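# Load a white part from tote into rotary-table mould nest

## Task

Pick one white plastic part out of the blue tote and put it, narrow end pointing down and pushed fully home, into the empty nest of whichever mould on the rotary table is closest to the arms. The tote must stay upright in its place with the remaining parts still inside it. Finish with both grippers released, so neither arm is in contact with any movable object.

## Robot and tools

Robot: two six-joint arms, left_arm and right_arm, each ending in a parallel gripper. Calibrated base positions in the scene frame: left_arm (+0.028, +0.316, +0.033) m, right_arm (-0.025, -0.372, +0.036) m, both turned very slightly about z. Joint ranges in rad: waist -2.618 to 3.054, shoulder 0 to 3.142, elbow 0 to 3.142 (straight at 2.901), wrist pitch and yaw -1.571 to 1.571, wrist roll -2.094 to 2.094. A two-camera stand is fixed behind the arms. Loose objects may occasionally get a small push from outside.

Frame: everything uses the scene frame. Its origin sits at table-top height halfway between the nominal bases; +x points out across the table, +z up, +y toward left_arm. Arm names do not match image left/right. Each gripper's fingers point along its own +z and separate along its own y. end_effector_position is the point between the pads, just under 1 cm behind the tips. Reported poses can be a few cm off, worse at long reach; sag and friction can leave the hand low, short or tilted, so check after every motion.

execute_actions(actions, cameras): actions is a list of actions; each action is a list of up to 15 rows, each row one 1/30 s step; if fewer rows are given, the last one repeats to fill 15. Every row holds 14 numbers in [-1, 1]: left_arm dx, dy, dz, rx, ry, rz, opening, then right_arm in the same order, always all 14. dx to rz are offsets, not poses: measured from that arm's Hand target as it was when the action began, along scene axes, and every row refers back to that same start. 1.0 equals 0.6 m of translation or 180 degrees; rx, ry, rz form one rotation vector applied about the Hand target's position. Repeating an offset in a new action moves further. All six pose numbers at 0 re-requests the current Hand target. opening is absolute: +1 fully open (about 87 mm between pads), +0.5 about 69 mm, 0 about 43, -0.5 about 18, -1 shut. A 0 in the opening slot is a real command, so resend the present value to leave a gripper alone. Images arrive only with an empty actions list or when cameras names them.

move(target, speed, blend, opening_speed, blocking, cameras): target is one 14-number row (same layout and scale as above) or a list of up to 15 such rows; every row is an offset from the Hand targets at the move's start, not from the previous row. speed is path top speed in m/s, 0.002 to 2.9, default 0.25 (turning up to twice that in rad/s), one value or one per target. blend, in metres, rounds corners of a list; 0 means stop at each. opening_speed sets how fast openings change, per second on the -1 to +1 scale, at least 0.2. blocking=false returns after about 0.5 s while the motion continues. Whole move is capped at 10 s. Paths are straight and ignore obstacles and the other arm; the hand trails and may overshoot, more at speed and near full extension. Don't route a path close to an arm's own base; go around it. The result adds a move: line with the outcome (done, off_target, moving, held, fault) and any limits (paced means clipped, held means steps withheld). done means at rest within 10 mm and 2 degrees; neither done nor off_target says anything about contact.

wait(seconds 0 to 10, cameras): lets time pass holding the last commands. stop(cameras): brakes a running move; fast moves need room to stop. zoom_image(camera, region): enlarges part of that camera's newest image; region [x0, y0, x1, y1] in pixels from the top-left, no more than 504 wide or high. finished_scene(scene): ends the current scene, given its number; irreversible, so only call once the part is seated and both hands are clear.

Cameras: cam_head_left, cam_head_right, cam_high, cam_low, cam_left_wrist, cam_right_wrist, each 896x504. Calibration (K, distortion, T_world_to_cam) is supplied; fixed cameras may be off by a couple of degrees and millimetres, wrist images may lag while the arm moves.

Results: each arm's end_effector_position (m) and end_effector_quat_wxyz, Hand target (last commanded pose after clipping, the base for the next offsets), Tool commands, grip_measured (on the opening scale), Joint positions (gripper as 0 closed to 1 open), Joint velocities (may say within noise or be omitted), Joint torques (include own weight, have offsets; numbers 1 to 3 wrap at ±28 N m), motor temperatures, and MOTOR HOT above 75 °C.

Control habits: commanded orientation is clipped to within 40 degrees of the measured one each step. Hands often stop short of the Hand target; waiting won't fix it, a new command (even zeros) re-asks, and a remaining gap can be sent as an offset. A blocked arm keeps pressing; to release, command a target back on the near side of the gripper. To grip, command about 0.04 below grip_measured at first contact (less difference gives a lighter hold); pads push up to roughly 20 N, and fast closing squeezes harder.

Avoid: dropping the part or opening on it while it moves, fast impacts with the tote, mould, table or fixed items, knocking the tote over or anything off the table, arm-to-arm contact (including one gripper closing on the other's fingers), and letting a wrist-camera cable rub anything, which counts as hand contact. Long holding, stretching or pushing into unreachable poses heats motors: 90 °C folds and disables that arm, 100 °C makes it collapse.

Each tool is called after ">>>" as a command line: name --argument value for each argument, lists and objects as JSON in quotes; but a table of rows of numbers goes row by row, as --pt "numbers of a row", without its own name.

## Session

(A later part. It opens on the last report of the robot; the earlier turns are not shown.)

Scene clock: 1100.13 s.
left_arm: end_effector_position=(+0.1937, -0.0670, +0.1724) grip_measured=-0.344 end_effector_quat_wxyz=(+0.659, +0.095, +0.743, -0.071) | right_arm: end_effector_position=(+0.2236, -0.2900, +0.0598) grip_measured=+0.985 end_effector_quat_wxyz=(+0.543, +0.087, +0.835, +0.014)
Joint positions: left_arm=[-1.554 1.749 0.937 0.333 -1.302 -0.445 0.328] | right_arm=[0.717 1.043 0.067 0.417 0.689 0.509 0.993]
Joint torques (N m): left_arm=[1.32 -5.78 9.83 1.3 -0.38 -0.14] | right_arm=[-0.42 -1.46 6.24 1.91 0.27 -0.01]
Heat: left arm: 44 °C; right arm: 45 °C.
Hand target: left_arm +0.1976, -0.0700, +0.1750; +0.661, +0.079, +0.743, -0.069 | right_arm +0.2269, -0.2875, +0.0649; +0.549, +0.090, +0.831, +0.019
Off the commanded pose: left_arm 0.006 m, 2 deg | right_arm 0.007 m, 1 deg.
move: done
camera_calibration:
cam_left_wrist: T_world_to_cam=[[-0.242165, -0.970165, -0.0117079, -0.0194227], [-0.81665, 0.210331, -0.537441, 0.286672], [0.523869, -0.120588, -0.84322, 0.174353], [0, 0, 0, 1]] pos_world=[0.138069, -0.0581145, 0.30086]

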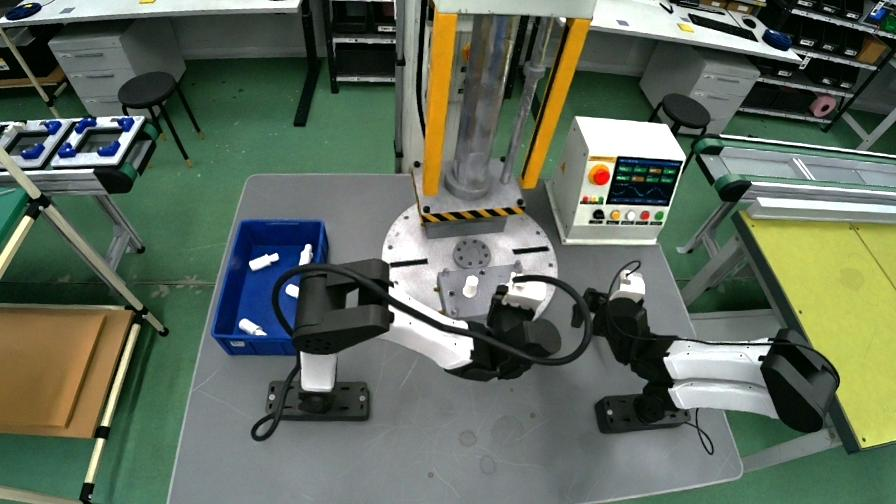

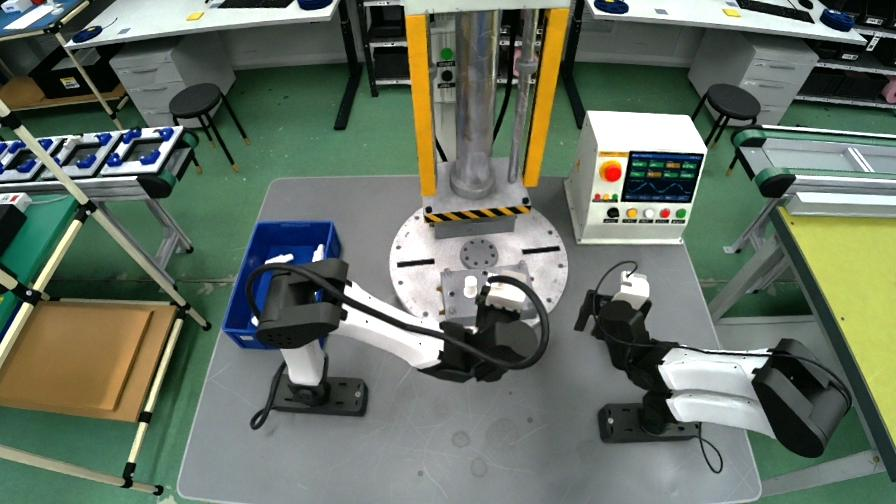

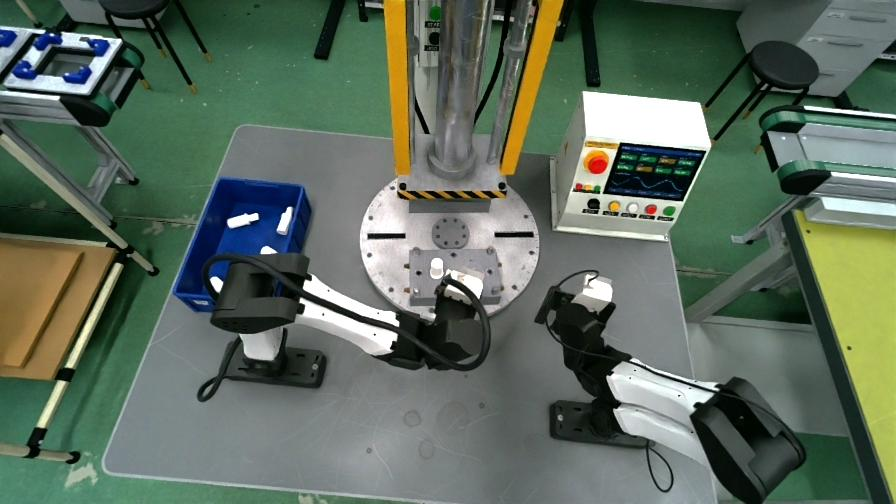

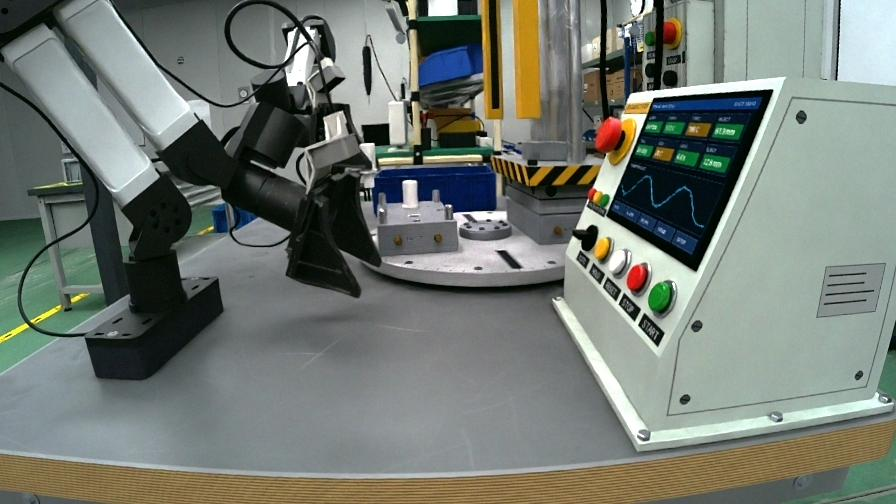

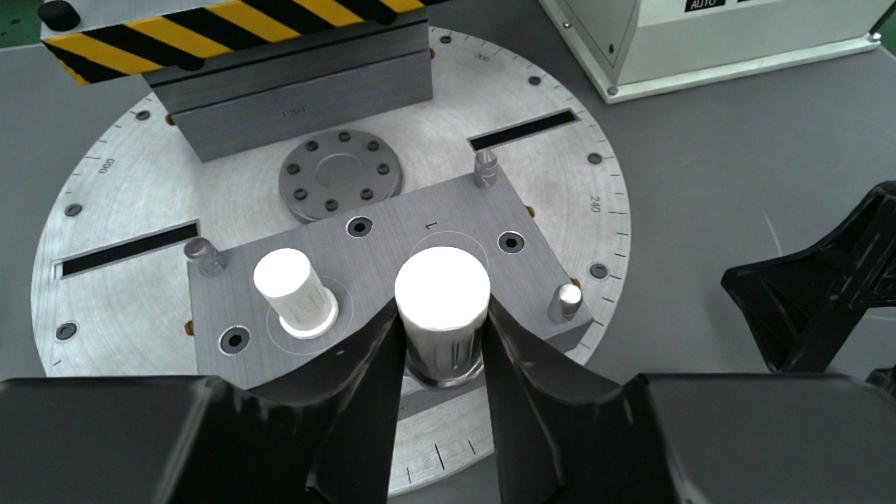

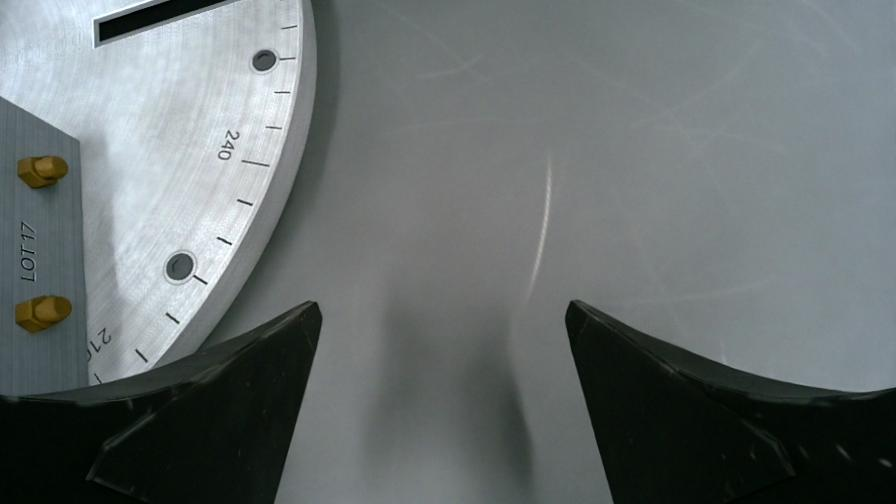

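>>> move --target '[0.1213, -0.034, -0.022, -0.008, 0.002, 0, -0.6, 0, -0.2, 0, 0, 0, 0, 1]' --cameras '["all"]' --speed 0.08

>>> zoom_image --camera "cam_left_wrist" --region '[300, 140, 560, 400]'

>>> zoom_image --camera "cam_low" --region '[340, 130, 500, 270]'

>>> zoom_image --camera "cam_high" --region '[390, 220, 530, 340]'

>>> zoom_image --camera "cam_head_right" --region '[420, 240, 560, 350]'

Scene clock: 1136.93 s.
left_arm: end_effector_position=(+0.2670, -0.0820, +0.1594) grip_measured=-0.344 end_effector_quat_wxyz=(+0.658, +0.076, +0.746, -0.070) | right_arm: end_effector_position=(+0.2253, -0.4069, +0.0641) grip_measured=+0.985 end_effector_quat_wxyz=(+0.528, +0.097, +0.843, +0.021)
Joint positions: left_arm=[-1.357 1.877 0.986 0.583 -1.145 -0.286 0.328] | right_arm=[-0.25 0.737 0.021 0.252 -0.178 0.066 0.993]
Joint torques (N m): left_arm=[1.14 -6.45 9.62 1.69 0 0.05] | right_arm=[-0.88 0.12 5.76 2.43 -0.1 -0.15]
Heat: left arm: 47 °C; right arm: 45 °C.
Hand target: left_arm +0.2705, -0.0904, +0.1619; +0.660, +0.070, +0.744, -0.079 | right_arm +0.2270, -0.4075, +0.0650; +0.549, +0.091, +0.831, +0.019
Off the commanded pose: left_arm 0.009 m, 1 deg | right_arm 0.002 m, 3 deg.
joint sent to its limit (right arm) — joint 3 (elbow), lower limit, where the elbow is as bent as it goes. The joint targets still meet the commanded pose.
move: off_target (right_arm)
camera_calibration:
cam_left_wrist: T_world_to_cam=[[-0.211242, -0.977357, 0.01223, -0.0291039], [-0.826809, 0.172002, -0.535539, 0.341907], [0.521309, -0.12324, -0.844422, 0.123866], [0, 0, 0, 1]] pos_world=[0.211972, -0.0719883, 0.288055]
cam_right_wrist: T_world_to_cam=[[-0.151913, -0.980346, -0.12587, -0.36071], [-0.950301, 0.179883, -0.254107, 0.328893], [0.271755, 0.0810119, -0.958951, 0.178438], [0, 0, 0, 1]] pos_world=[0.20926, -0.427239, 0.209285]

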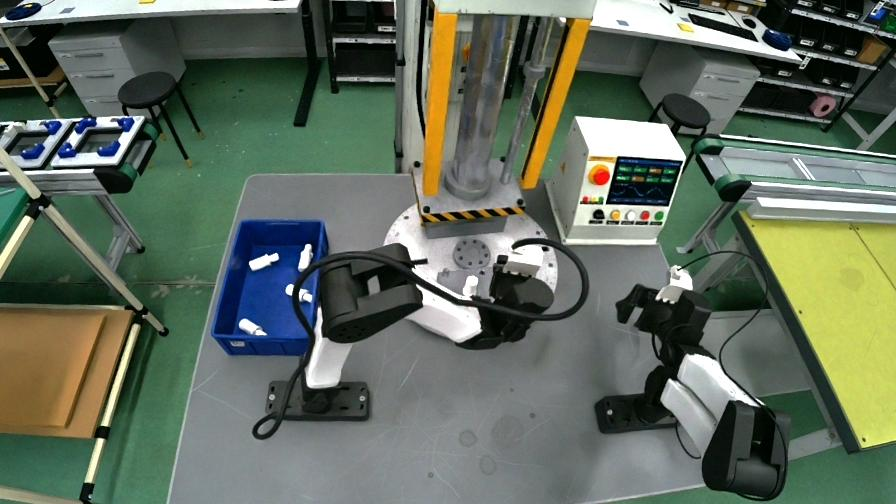

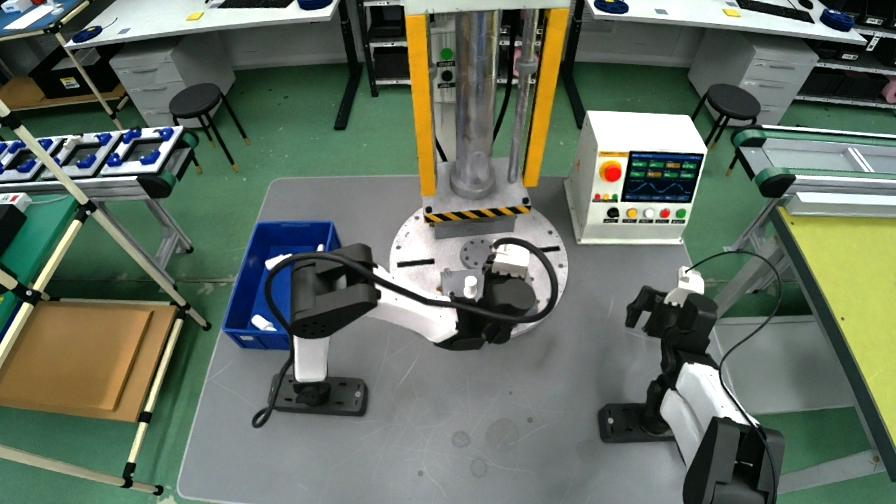

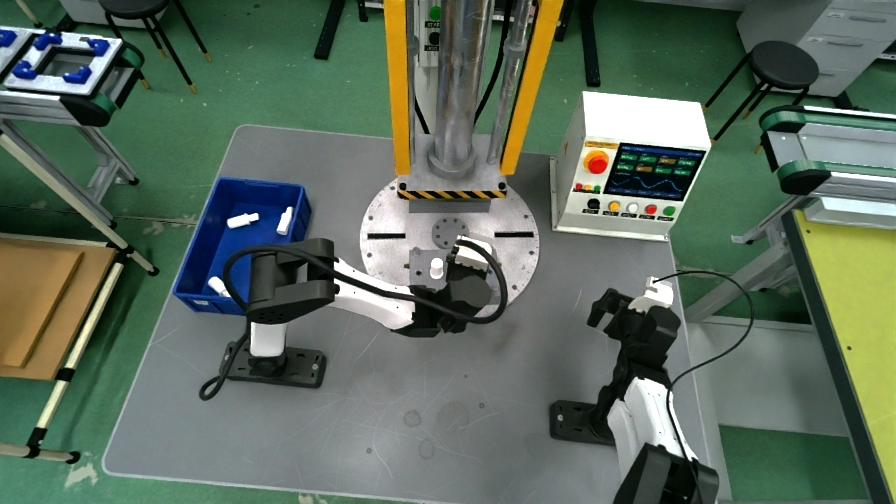

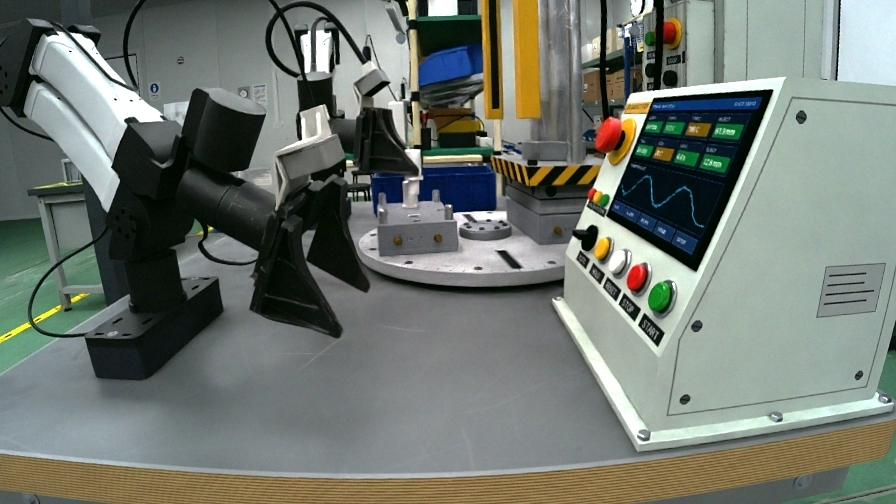

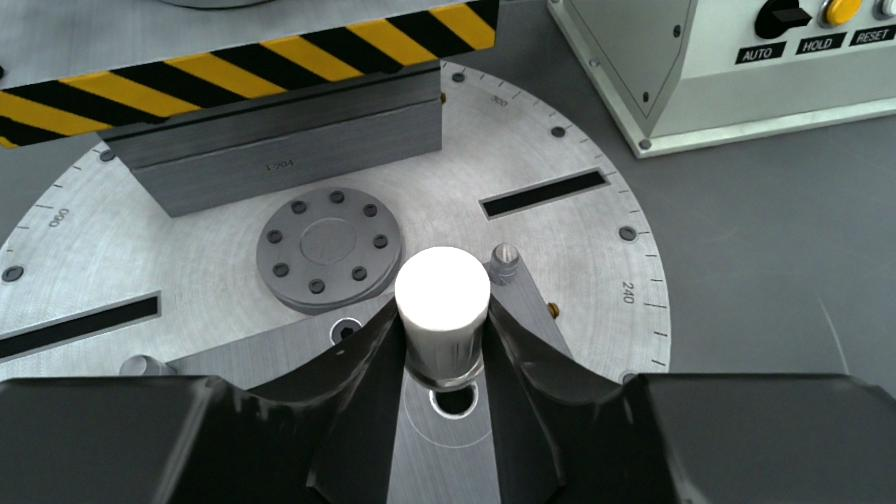

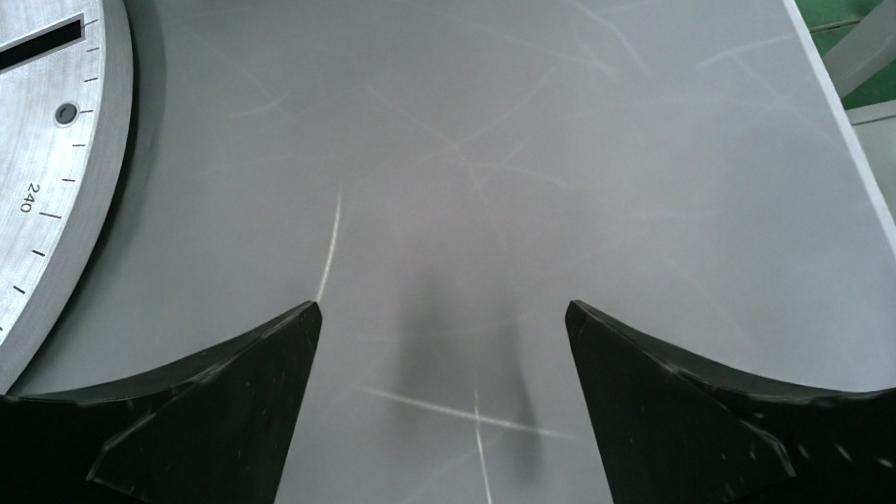

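Scaled by 1.938 from the camera's 896x504 image, which has a finer 1280x720 frame.

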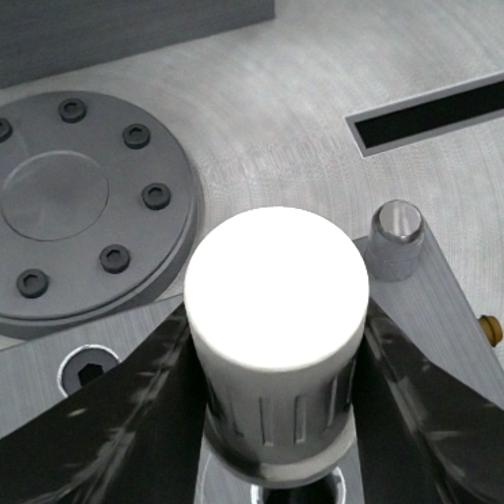

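Scaled by 3.150 from the camera's 896x504 image, which has a finer 1280x720 frame.

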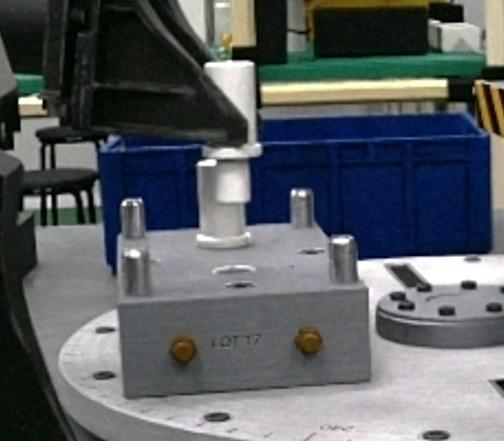

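Scaled by 3.600 from the camera's 896x504 image, which has a finer 1280x720 frame.

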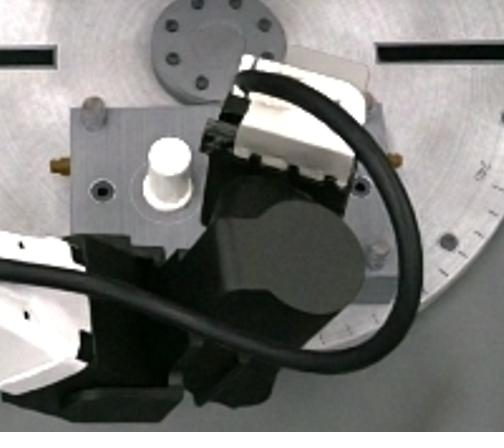

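Scaled by 3.600 from the camera's 896x504 image, which has a finer 1280x720 frame.

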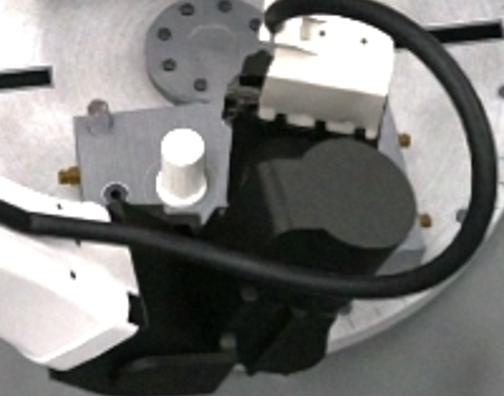

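>>> zoom_image --camera "cam_low" --region '[380, 150, 450, 230]'

>>> zoom_image --camera "cam_left_wrist" --region '[380, 230, 530, 450]'

Scaled by 6.300 from the camera's 896x504 image, which has a finer 1280x720 frame.

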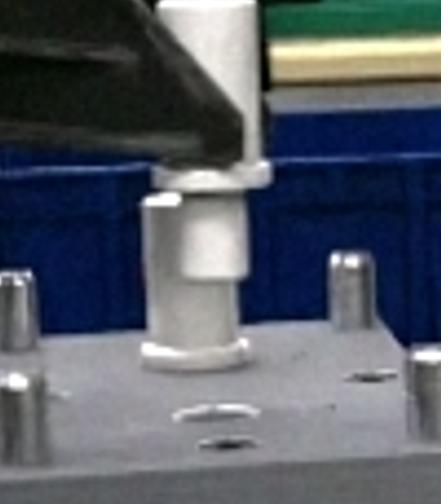

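Scaled by 2.291 from the camera's 896x504 image, which has a finer 1280x720 frame.

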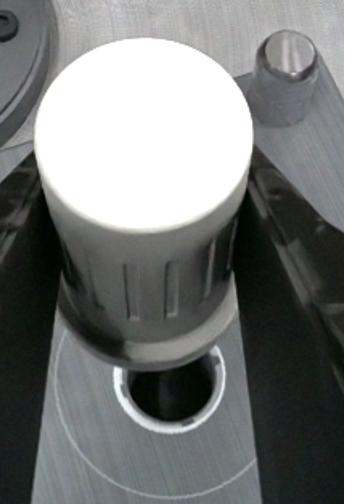

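>>> move --target '[0.0008, -0.0073, -0.0333, 0, 0, 0, -0.6, 0, 0, 0, 0, 0, 0, 1]' --cameras '["cam_left_wrist", "cam_low"]' --speed 0.05

>>> zoom_image --camera "cam_low" --region '[380, 150, 450, 230]'

>>> zoom_image --camera "cam_left_wrist" --region '[380, 230, 530, 450]'

Scene clock: 1187.67 s.
left_arm: end_effector_position=(+0.2682, -0.0881, +0.1416) grip_measured=-0.344 end_effector_quat_wxyz=(+0.658, +0.074, +0.746, -0.072) | right_arm: end_effector_position=(+0.2255, -0.4067, +0.0643) grip_measured=+0.985 end_effector_quat_wxyz=(+0.529, +0.097, +0.843, +0.021)
Joint positions: left_arm=[-1.357 1.942 0.986 0.654 -1.145 -0.286 0.328] | right_arm=[-0.25 0.737 0.021 0.253 -0.179 0.066 0.993]
Joint torques (N m): left_arm=[1.06 -6.8 8.65 1.66 -0.01 0.04] | right_arm=[-1.05 0.25 5.79 2.43 -0.09 -0.12]
Heat: left arm: 47 °C; right arm: 43 °C.
Hand target: left_arm +0.2710, -0.0948, +0.1419; +0.660, +0.070, +0.744, -0.079 | right_arm +0.2270, -0.4075, +0.0650; +0.549, +0.091, +0.831, +0.020
Off the commanded pose: left_arm 0.007 m, 1 deg | right_arm 0.002 m, 3 deg.
joint sent to its limit (right arm) — joint 3 (elbow), lower limit, where the elbow is as bent as it goes. The joint targets still meet the commanded pose.
move: off_target (right_arm)
camera_calibration:
cam_left_wrist: T_world_to_cam=[[-0.211312, -0.977276, 0.0167233, -0.035219], [-0.826298, 0.169475, -0.537131, 0.334396], [0.522091, -0.127321, -0.843333, 0.106673], [0, 0, 0, 1]] pos_world=[0.213176, -0.0775089, 0.270164]
Images, in order (width x height): cam_low 896x504, cam_left_wrist 896x504.

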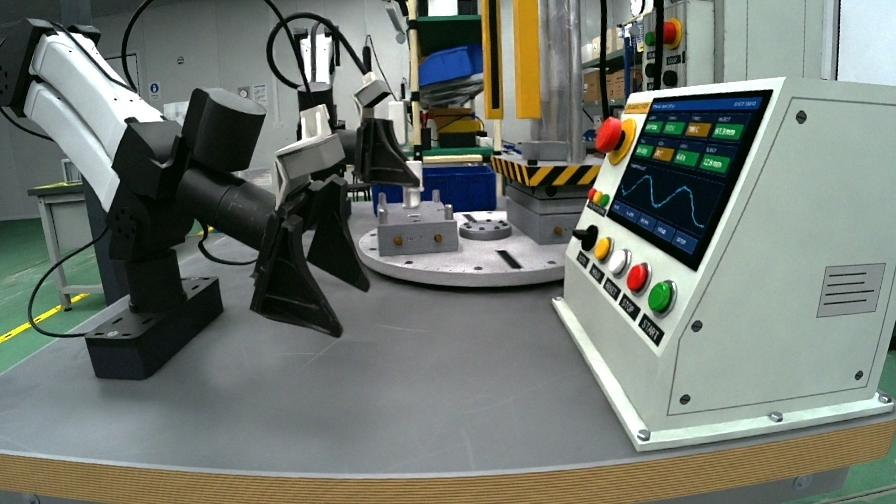

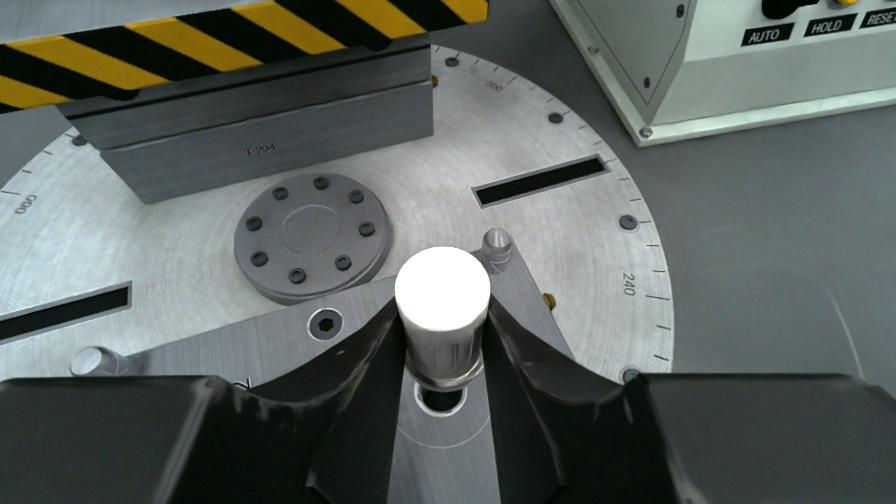

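Scaled by 6.300 from the camera's 896x504 image, which has a finer 1280x720 frame.

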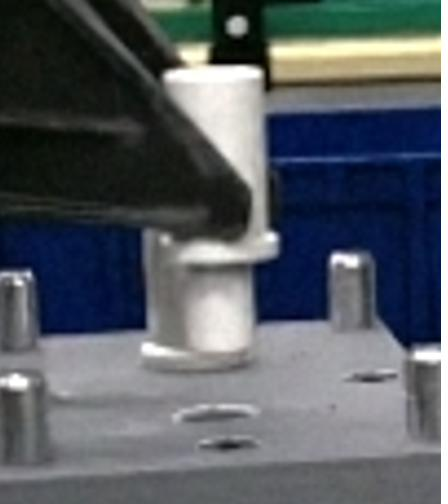

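Scaled by 2.291 from the camera's 896x504 image, which has a finer 1280x720 frame.

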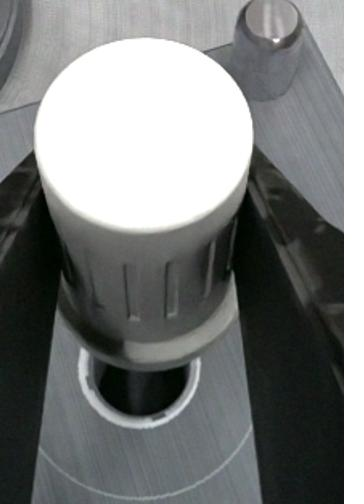

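>>> move --target '[-0.002, 0.0033, -0.0183, 0, 0, 0, -0.6, 0, 0, 0, 0, 0, 0, 1]' --cameras '["cam_left_wrist", "cam_low"]' --speed 0.04

>>> zoom_image --camera "cam_low" --region '[380, 160, 450, 240]'

>>> zoom_image --camera "cam_left_wrist" --region '[380, 230, 530, 450]'

Scene clock: 1215.67 s.
left_arm: end_effector_position=(+0.2689, -0.0915, +0.1383) grip_measured=-0.344 end_effector_quat_wxyz=(+0.661, +0.067, +0.744, -0.079) | right_arm: end_effector_position=(+0.2255, -0.4067, +0.0643) grip_measured=+0.985 end_effector_quat_wxyz=(+0.529, +0.097, +0.843, +0.021)
Joint positions: left_arm=[-1.357 1.964 0.986 0.696 -1.145 -0.286 0.328] | right_arm=[-0.25 0.737 0.021 0.253 -0.179 0.066 0.993]
Joint torques (N m): left_arm=[0.9 -6.79 6.46 1.7 0 0.01] | right_arm=[-0.96 0.29 5.71 2.43 -0.1 -0.11]
Heat: left arm: 47 °C; right arm: 43 °C.
Hand target: left_arm +0.2698, -0.0928, +0.1309; +0.660, +0.070, +0.744, -0.079 | right_arm +0.2270, -0.4075, +0.0650; +0.549, +0.091, +0.831, +0.020
Off the commanded pose: left_arm 0.008 m, 0 deg | right_arm 0.002 m, 3 deg.
joint sent to its limit (right arm) — joint 3 (elbow), lower limit, where the elbow is as bent as it goes. The joint targets still meet the commanded pose.
move: off_target (right_arm)
camera_calibration:
cam_left_wrist: T_world_to_cam=[[-0.211447, -0.976728, 0.0359651, -0.0408571], [-0.824021, 0.158358, -0.543979, 0.333059], [0.525624, -0.144659, -0.838328, 0.0999104], [0, 0, 0, 1]] pos_world=[0.213293, -0.0781959, 0.266404]
Images, in order (width x height): cam_low 896x504, cam_left_wrist 896x504.

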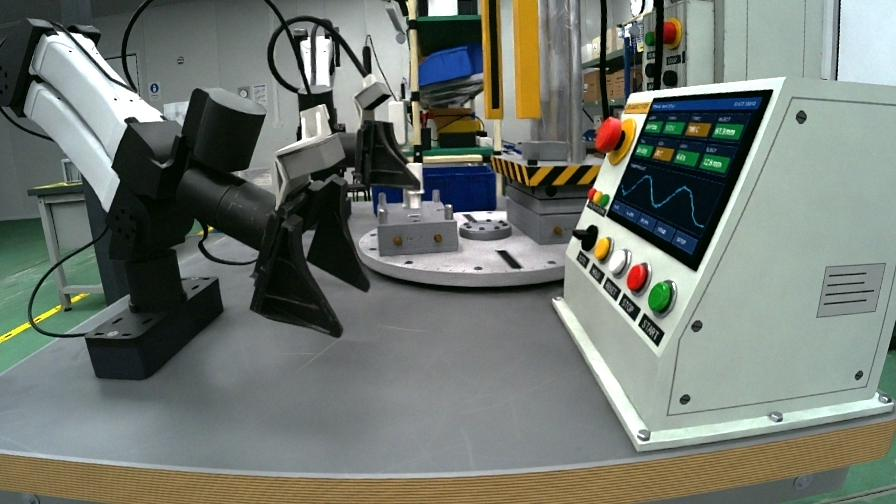

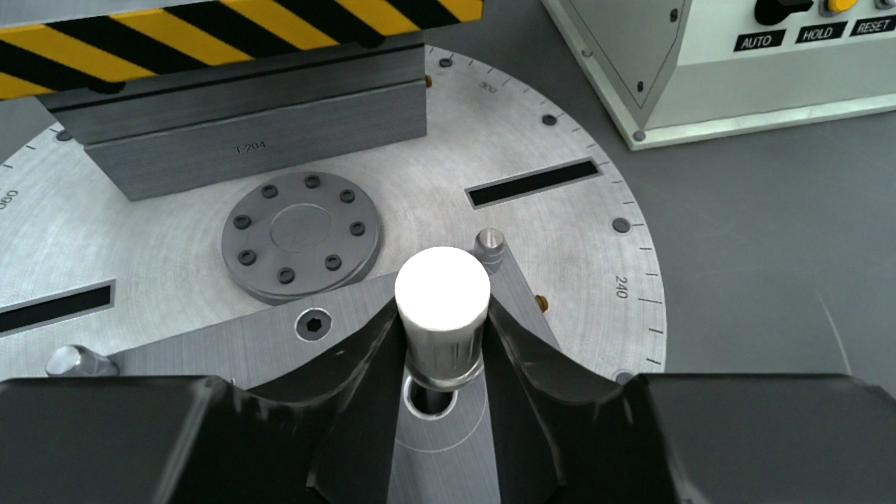

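Scaled by 6.300 from the camera's 896x504 image, which has a finer 1280x720 frame.

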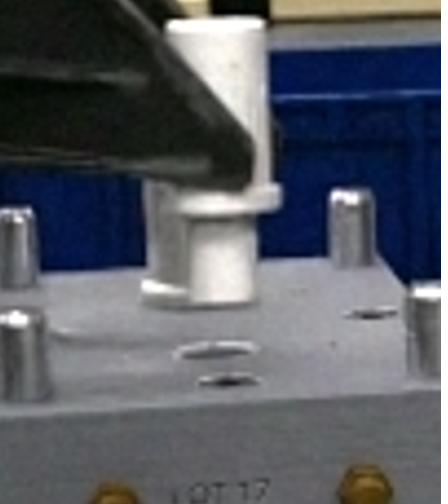

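Scaled by 2.291 from the camera's 896x504 image, which has a finer 1280x720 frame.

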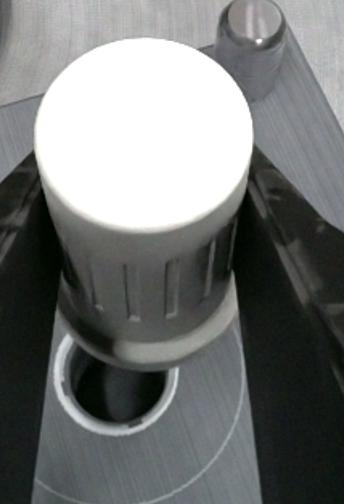

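>>> move --pt "-0.0047 0.008 0.0818 0.0089 -0.0021 0 -0.6 0 0 0 0 0 0 1" --pt "-0.0047 0.008 0.0452 0.0089 -0.0021 0 -0.6 0 0 0 0 0 0 1" --cameras '["cam_left_wrist", "cam_low"]' --speed '[0.1, 0.06]'

>>> zoom_image --camera "cam_low" --region '[380, 150, 450, 230]'

>>> zoom_image --camera "cam_left_wrist" --region '[380, 230, 530, 450]'

Scene clock: 1246.03 s.
left_arm: end_effector_position=(+0.2686, -0.0878, +0.1669) grip_measured=-0.344 end_effector_quat_wxyz=(+0.662, +0.077, +0.742, -0.070) | right_arm: end_effector_position=(+0.2255, -0.4067, +0.0643) grip_measured=+0.985 end_effector_quat_wxyz=(+0.529, +0.097, +0.843, +0.021)
Joint positions: left_arm=[-1.357 1.883 1.014 0.588 -1.145 -0.259 0.328] | right_arm=[-0.25 0.737 0.021 0.253 -0.179 0.066 0.993]
Joint torques (N m): left_arm=[0.38 -6.67 6.06 1.68 -0.11 -0.02] | right_arm=[-0.92 0.4 5.79 2.41 -0.11 -0.13]
Heat: left arm: 45 °C; right arm: 44 °C.
Hand target: left_arm +0.2669, -0.0879, +0.1579; +0.661, +0.080, +0.743, -0.068 | right_arm +0.2269, -0.4075, +0.0650; +0.549, +0.091, +0.831, +0.020
Off the commanded pose: left_arm 0.009 m, 0 deg | right_arm 0.002 m, 3 deg.
joint sent to its limit (right arm) — joint 3 (elbow), lower limit, where the elbow is as bent as it goes. The joint targets still meet the commanded pose.
move: off_target (right_arm)
camera_calibration:
cam_left_wrist: T_world_to_cam=[[-0.214596, -0.976661, 0.0090716, -0.0329977], [-0.820371, 0.175199, -0.544331, 0.34831], [0.530038, -0.124253, -0.838821, 0.125177], [0, 0, 0, 1]] pos_world=[0.212314, -0.0776976, 0.294897]
Images, in order (width x height): cam_low 896x504, cam_left_wrist 896x504.

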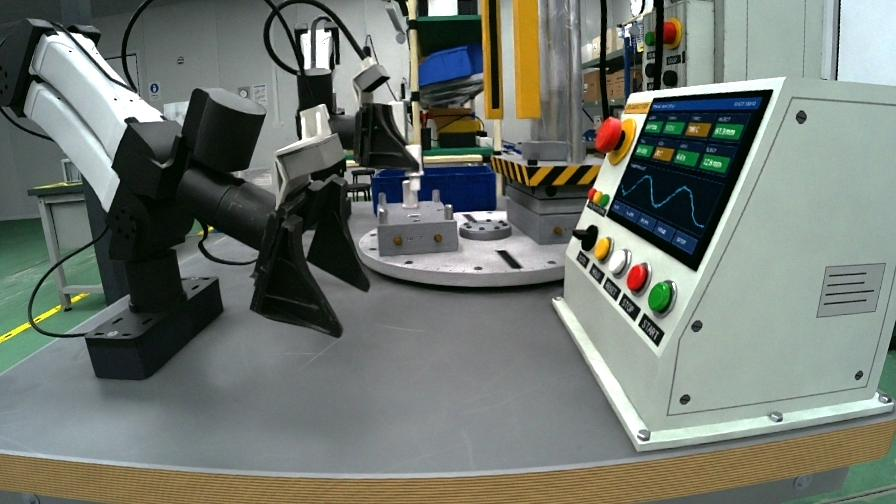

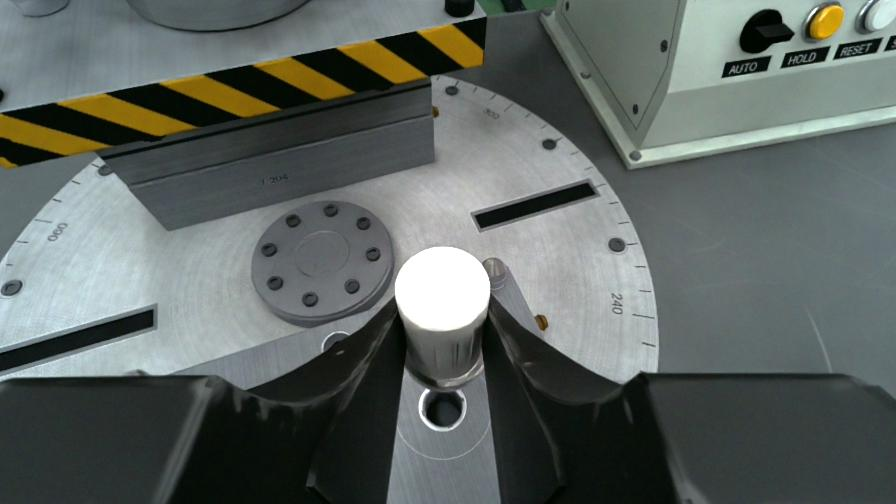

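Scaled by 6.300 from the camera's 896x504 image, which has a finer 1280x720 frame.

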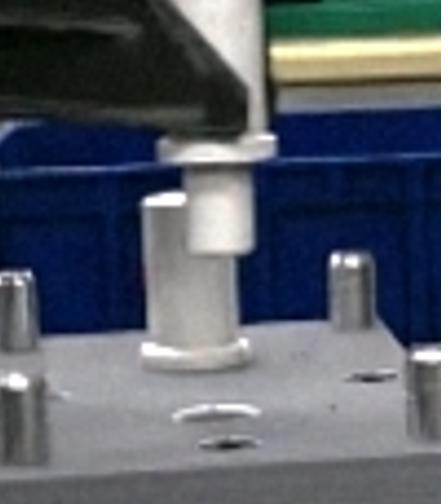

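Scaled by 2.291 from the camera's 896x504 image, which has a finer 1280x720 frame.

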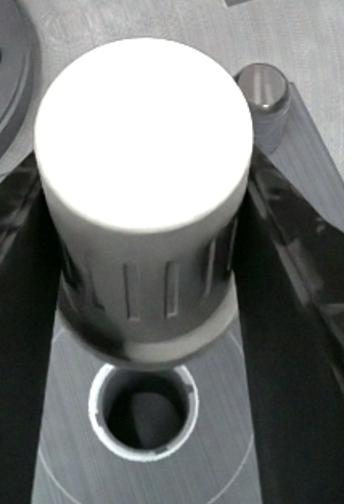

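>>> execute_actions --actions '[]' --cameras '["cam_low","cam_left_wrist","cam_high"]'

Scene clock: 1289.70 s.
left_arm: end_effector_position=(+0.2686, -0.0878, +0.1669) grip_measured=-0.344 end_effector_quat_wxyz=(+0.662, +0.077, +0.742, -0.070) | right_arm: end_effector_position=(+0.2255, -0.4067, +0.0643) grip_measured=+0.985 end_effector_quat_wxyz=(+0.529, +0.097, +0.843, +0.021)
Joint positions: left_arm=[-1.357 1.883 1.014 0.589 -1.145 -0.259 0.328] | right_arm=[-0.25 0.737 0.021 0.253 -0.179 0.066 0.993]
Joint velocities: within noise
Joint torques (N m): left_arm=[0.35 -6.69 6.04 1.69 -0.11 -0.02] | right_arm=[-0.9 0.27 5.74 2.44 -0.14 -0.11]
Motor temperatures (°C): left_arm=[29 41 44 36 27 29 30] | right_arm=[29 33 43 44 27 28 31]
Heat: left arm: 44 °C; right arm: 44 °C.
Hand target: left_arm +0.2669, -0.0879, +0.1579; +0.661, +0.080, +0.743, -0.068 | right_arm +0.2269, -0.4075, +0.0650; +0.549, +0.091, +0.831, +0.020
Tool commands: left_gripper/opening=-0.6 right_gripper/opening=+1.0
Off the commanded pose: left_arm 0.009 m, 0 deg | right_arm 0.002 m, 3 deg.
camera_calibration:
cam_left_wrist: T_world_to_cam=[[-0.214579, -0.976661, 0.00940556, -0.0330044], [-0.820311, 0.174984, -0.54449, 0.348366], [0.530137, -0.124552, -0.838714, 0.125198], [0, 0, 0, 1]] pos_world=[0.212314, -0.077599, 0.294997]
Images, in order (width x height): cam_high 896x504, cam_low 896x504, cam_left_wrist 896x504.

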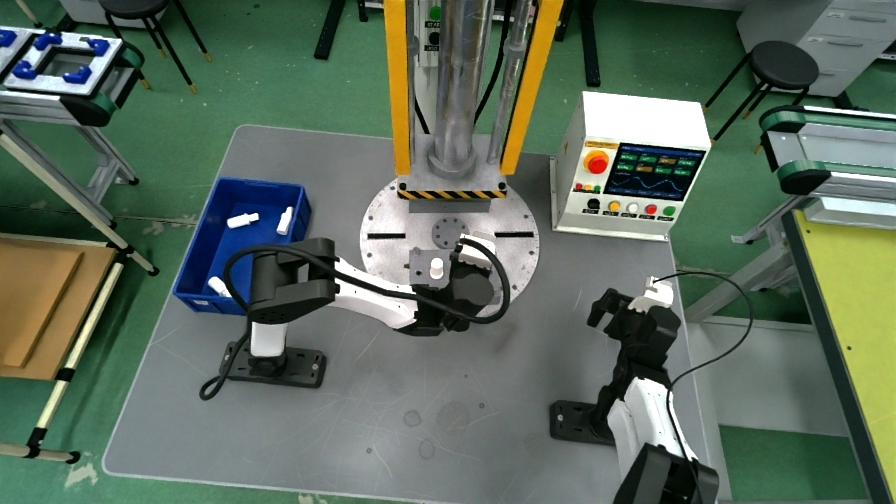

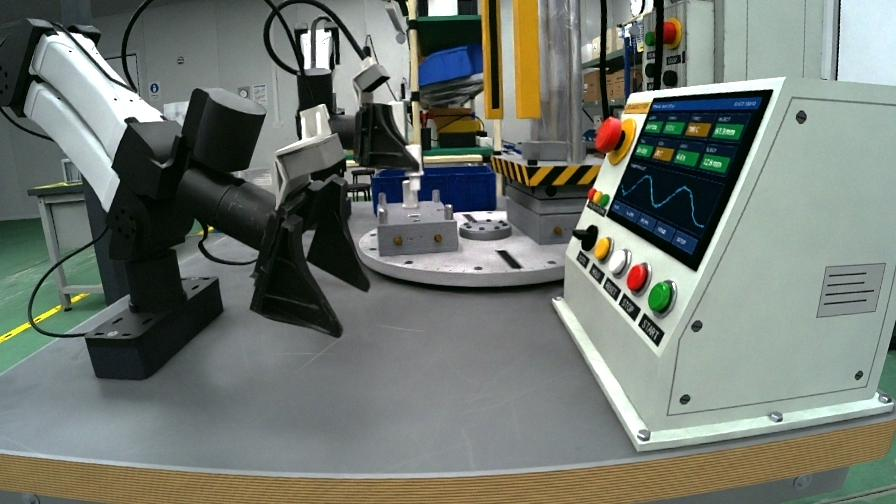

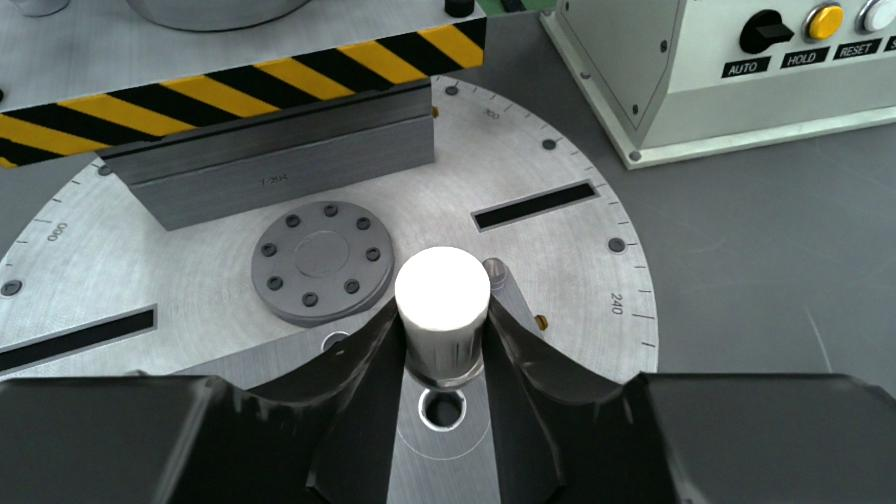

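>>> move --pt "-0.00467 0.00267 0.0667 0 0 0 -0.6 0 0 0 0 0 0 1" --pt "-0.00467 0.00267 -0.02 0 0 0 -0.6 0 0 0 0 0 0 1" --speed '[0.08,0.05]' --cameras '["cam_low","cam_left_wrist"]'

>>> zoom_image --camera "cam_low" --region '[380, 150, 450, 230]'

>>> zoom_image --camera "cam_left_wrist" --region '[380, 230, 530, 450]'

Scene clock: 1305.90 s.
left_arm: end_effector_position=(+0.2679, -0.0858, +0.1547) grip_measured=-0.344 end_effector_quat_wxyz=(+0.661, +0.079, +0.743, -0.069) | right_arm: end_effector_position=(+0.2255, -0.4067, +0.0643) grip_measured=+0.985 end_effector_quat_wxyz=(+0.529, +0.097, +0.843, +0.021)
Joint positions: left_arm=[-1.358 1.906 0.988 0.633 -1.145 -0.259 0.328] | right_arm=[-0.25 0.737 0.021 0.253 -0.179 0.066 0.993]
Joint torques (N m): left_arm=[-0.12 -6.67 5.93 1.66 -0.18 -0.07] | right_arm=[-0.95 0.29 5.76 2.43 -0.1 -0.11]
Heat: left arm: 44 °C; right arm: 45 °C.
Hand target: left_arm +0.2641, -0.0864, +0.1460; +0.661, +0.080, +0.743, -0.068 | right_arm +0.2269, -0.4075, +0.0650; +0.549, +0.091, +0.831, +0.020
Off the commanded pose: left_arm 0.010 m, 0 deg | right_arm 0.002 m, 3 deg.
joint sent to its limit (right arm) — joint 3 (elbow), lower limit, where the elbow is as bent as it goes. The joint targets still meet the commanded pose.
move: off_target (right_arm)
camera_calibration:
cam_left_wrist: T_world_to_cam=[[-0.215348, -0.976522, 0.00550878, -0.0303838], [-0.82063, 0.177907, -0.543061, 0.340779], [0.529331, -0.121468, -0.839675, 0.116186], [0, 0, 0, 1]] pos_world=[0.21161, -0.0761846, 0.28279]
Images, in order (width x height): cam_low 896x504, cam_left_wrist 896x504.

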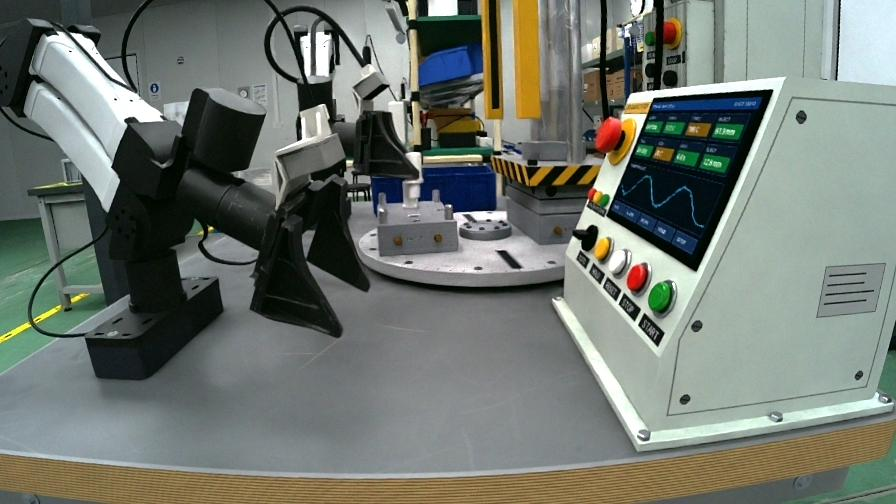

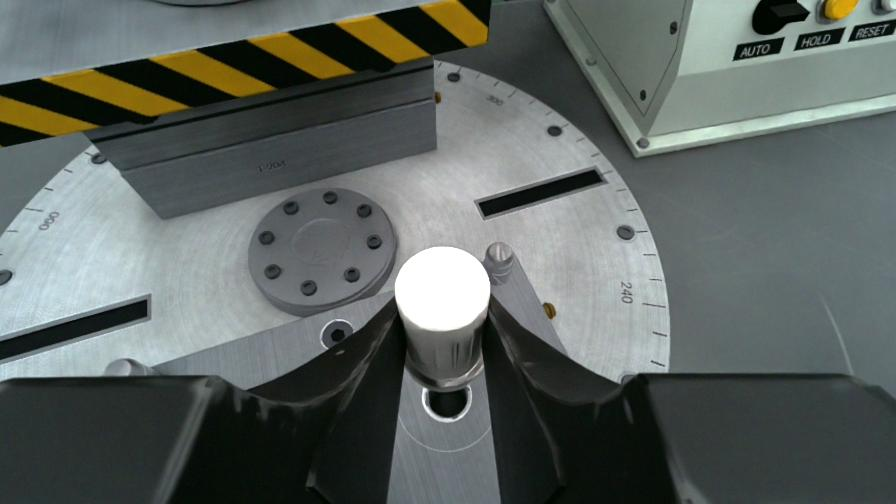

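Scaled by 6.300 from the camera's 896x504 image, which has a finer 1280x720 frame.

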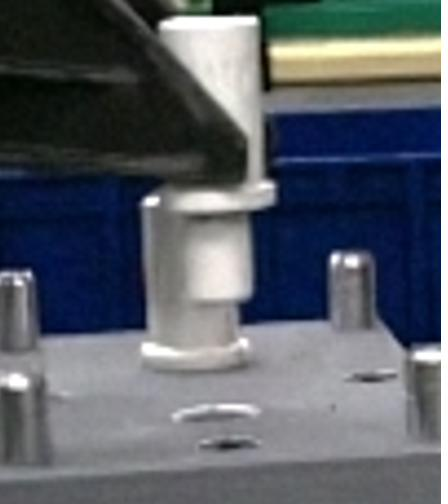

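Scaled by 2.291 from the camera's 896x504 image, which has a finer 1280x720 frame.

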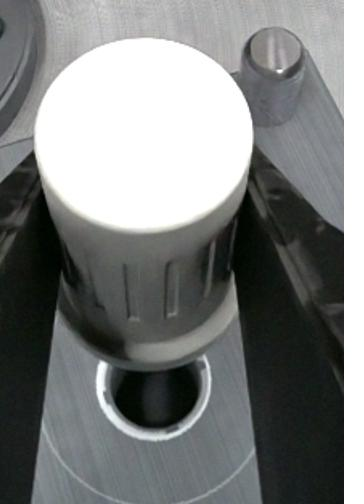

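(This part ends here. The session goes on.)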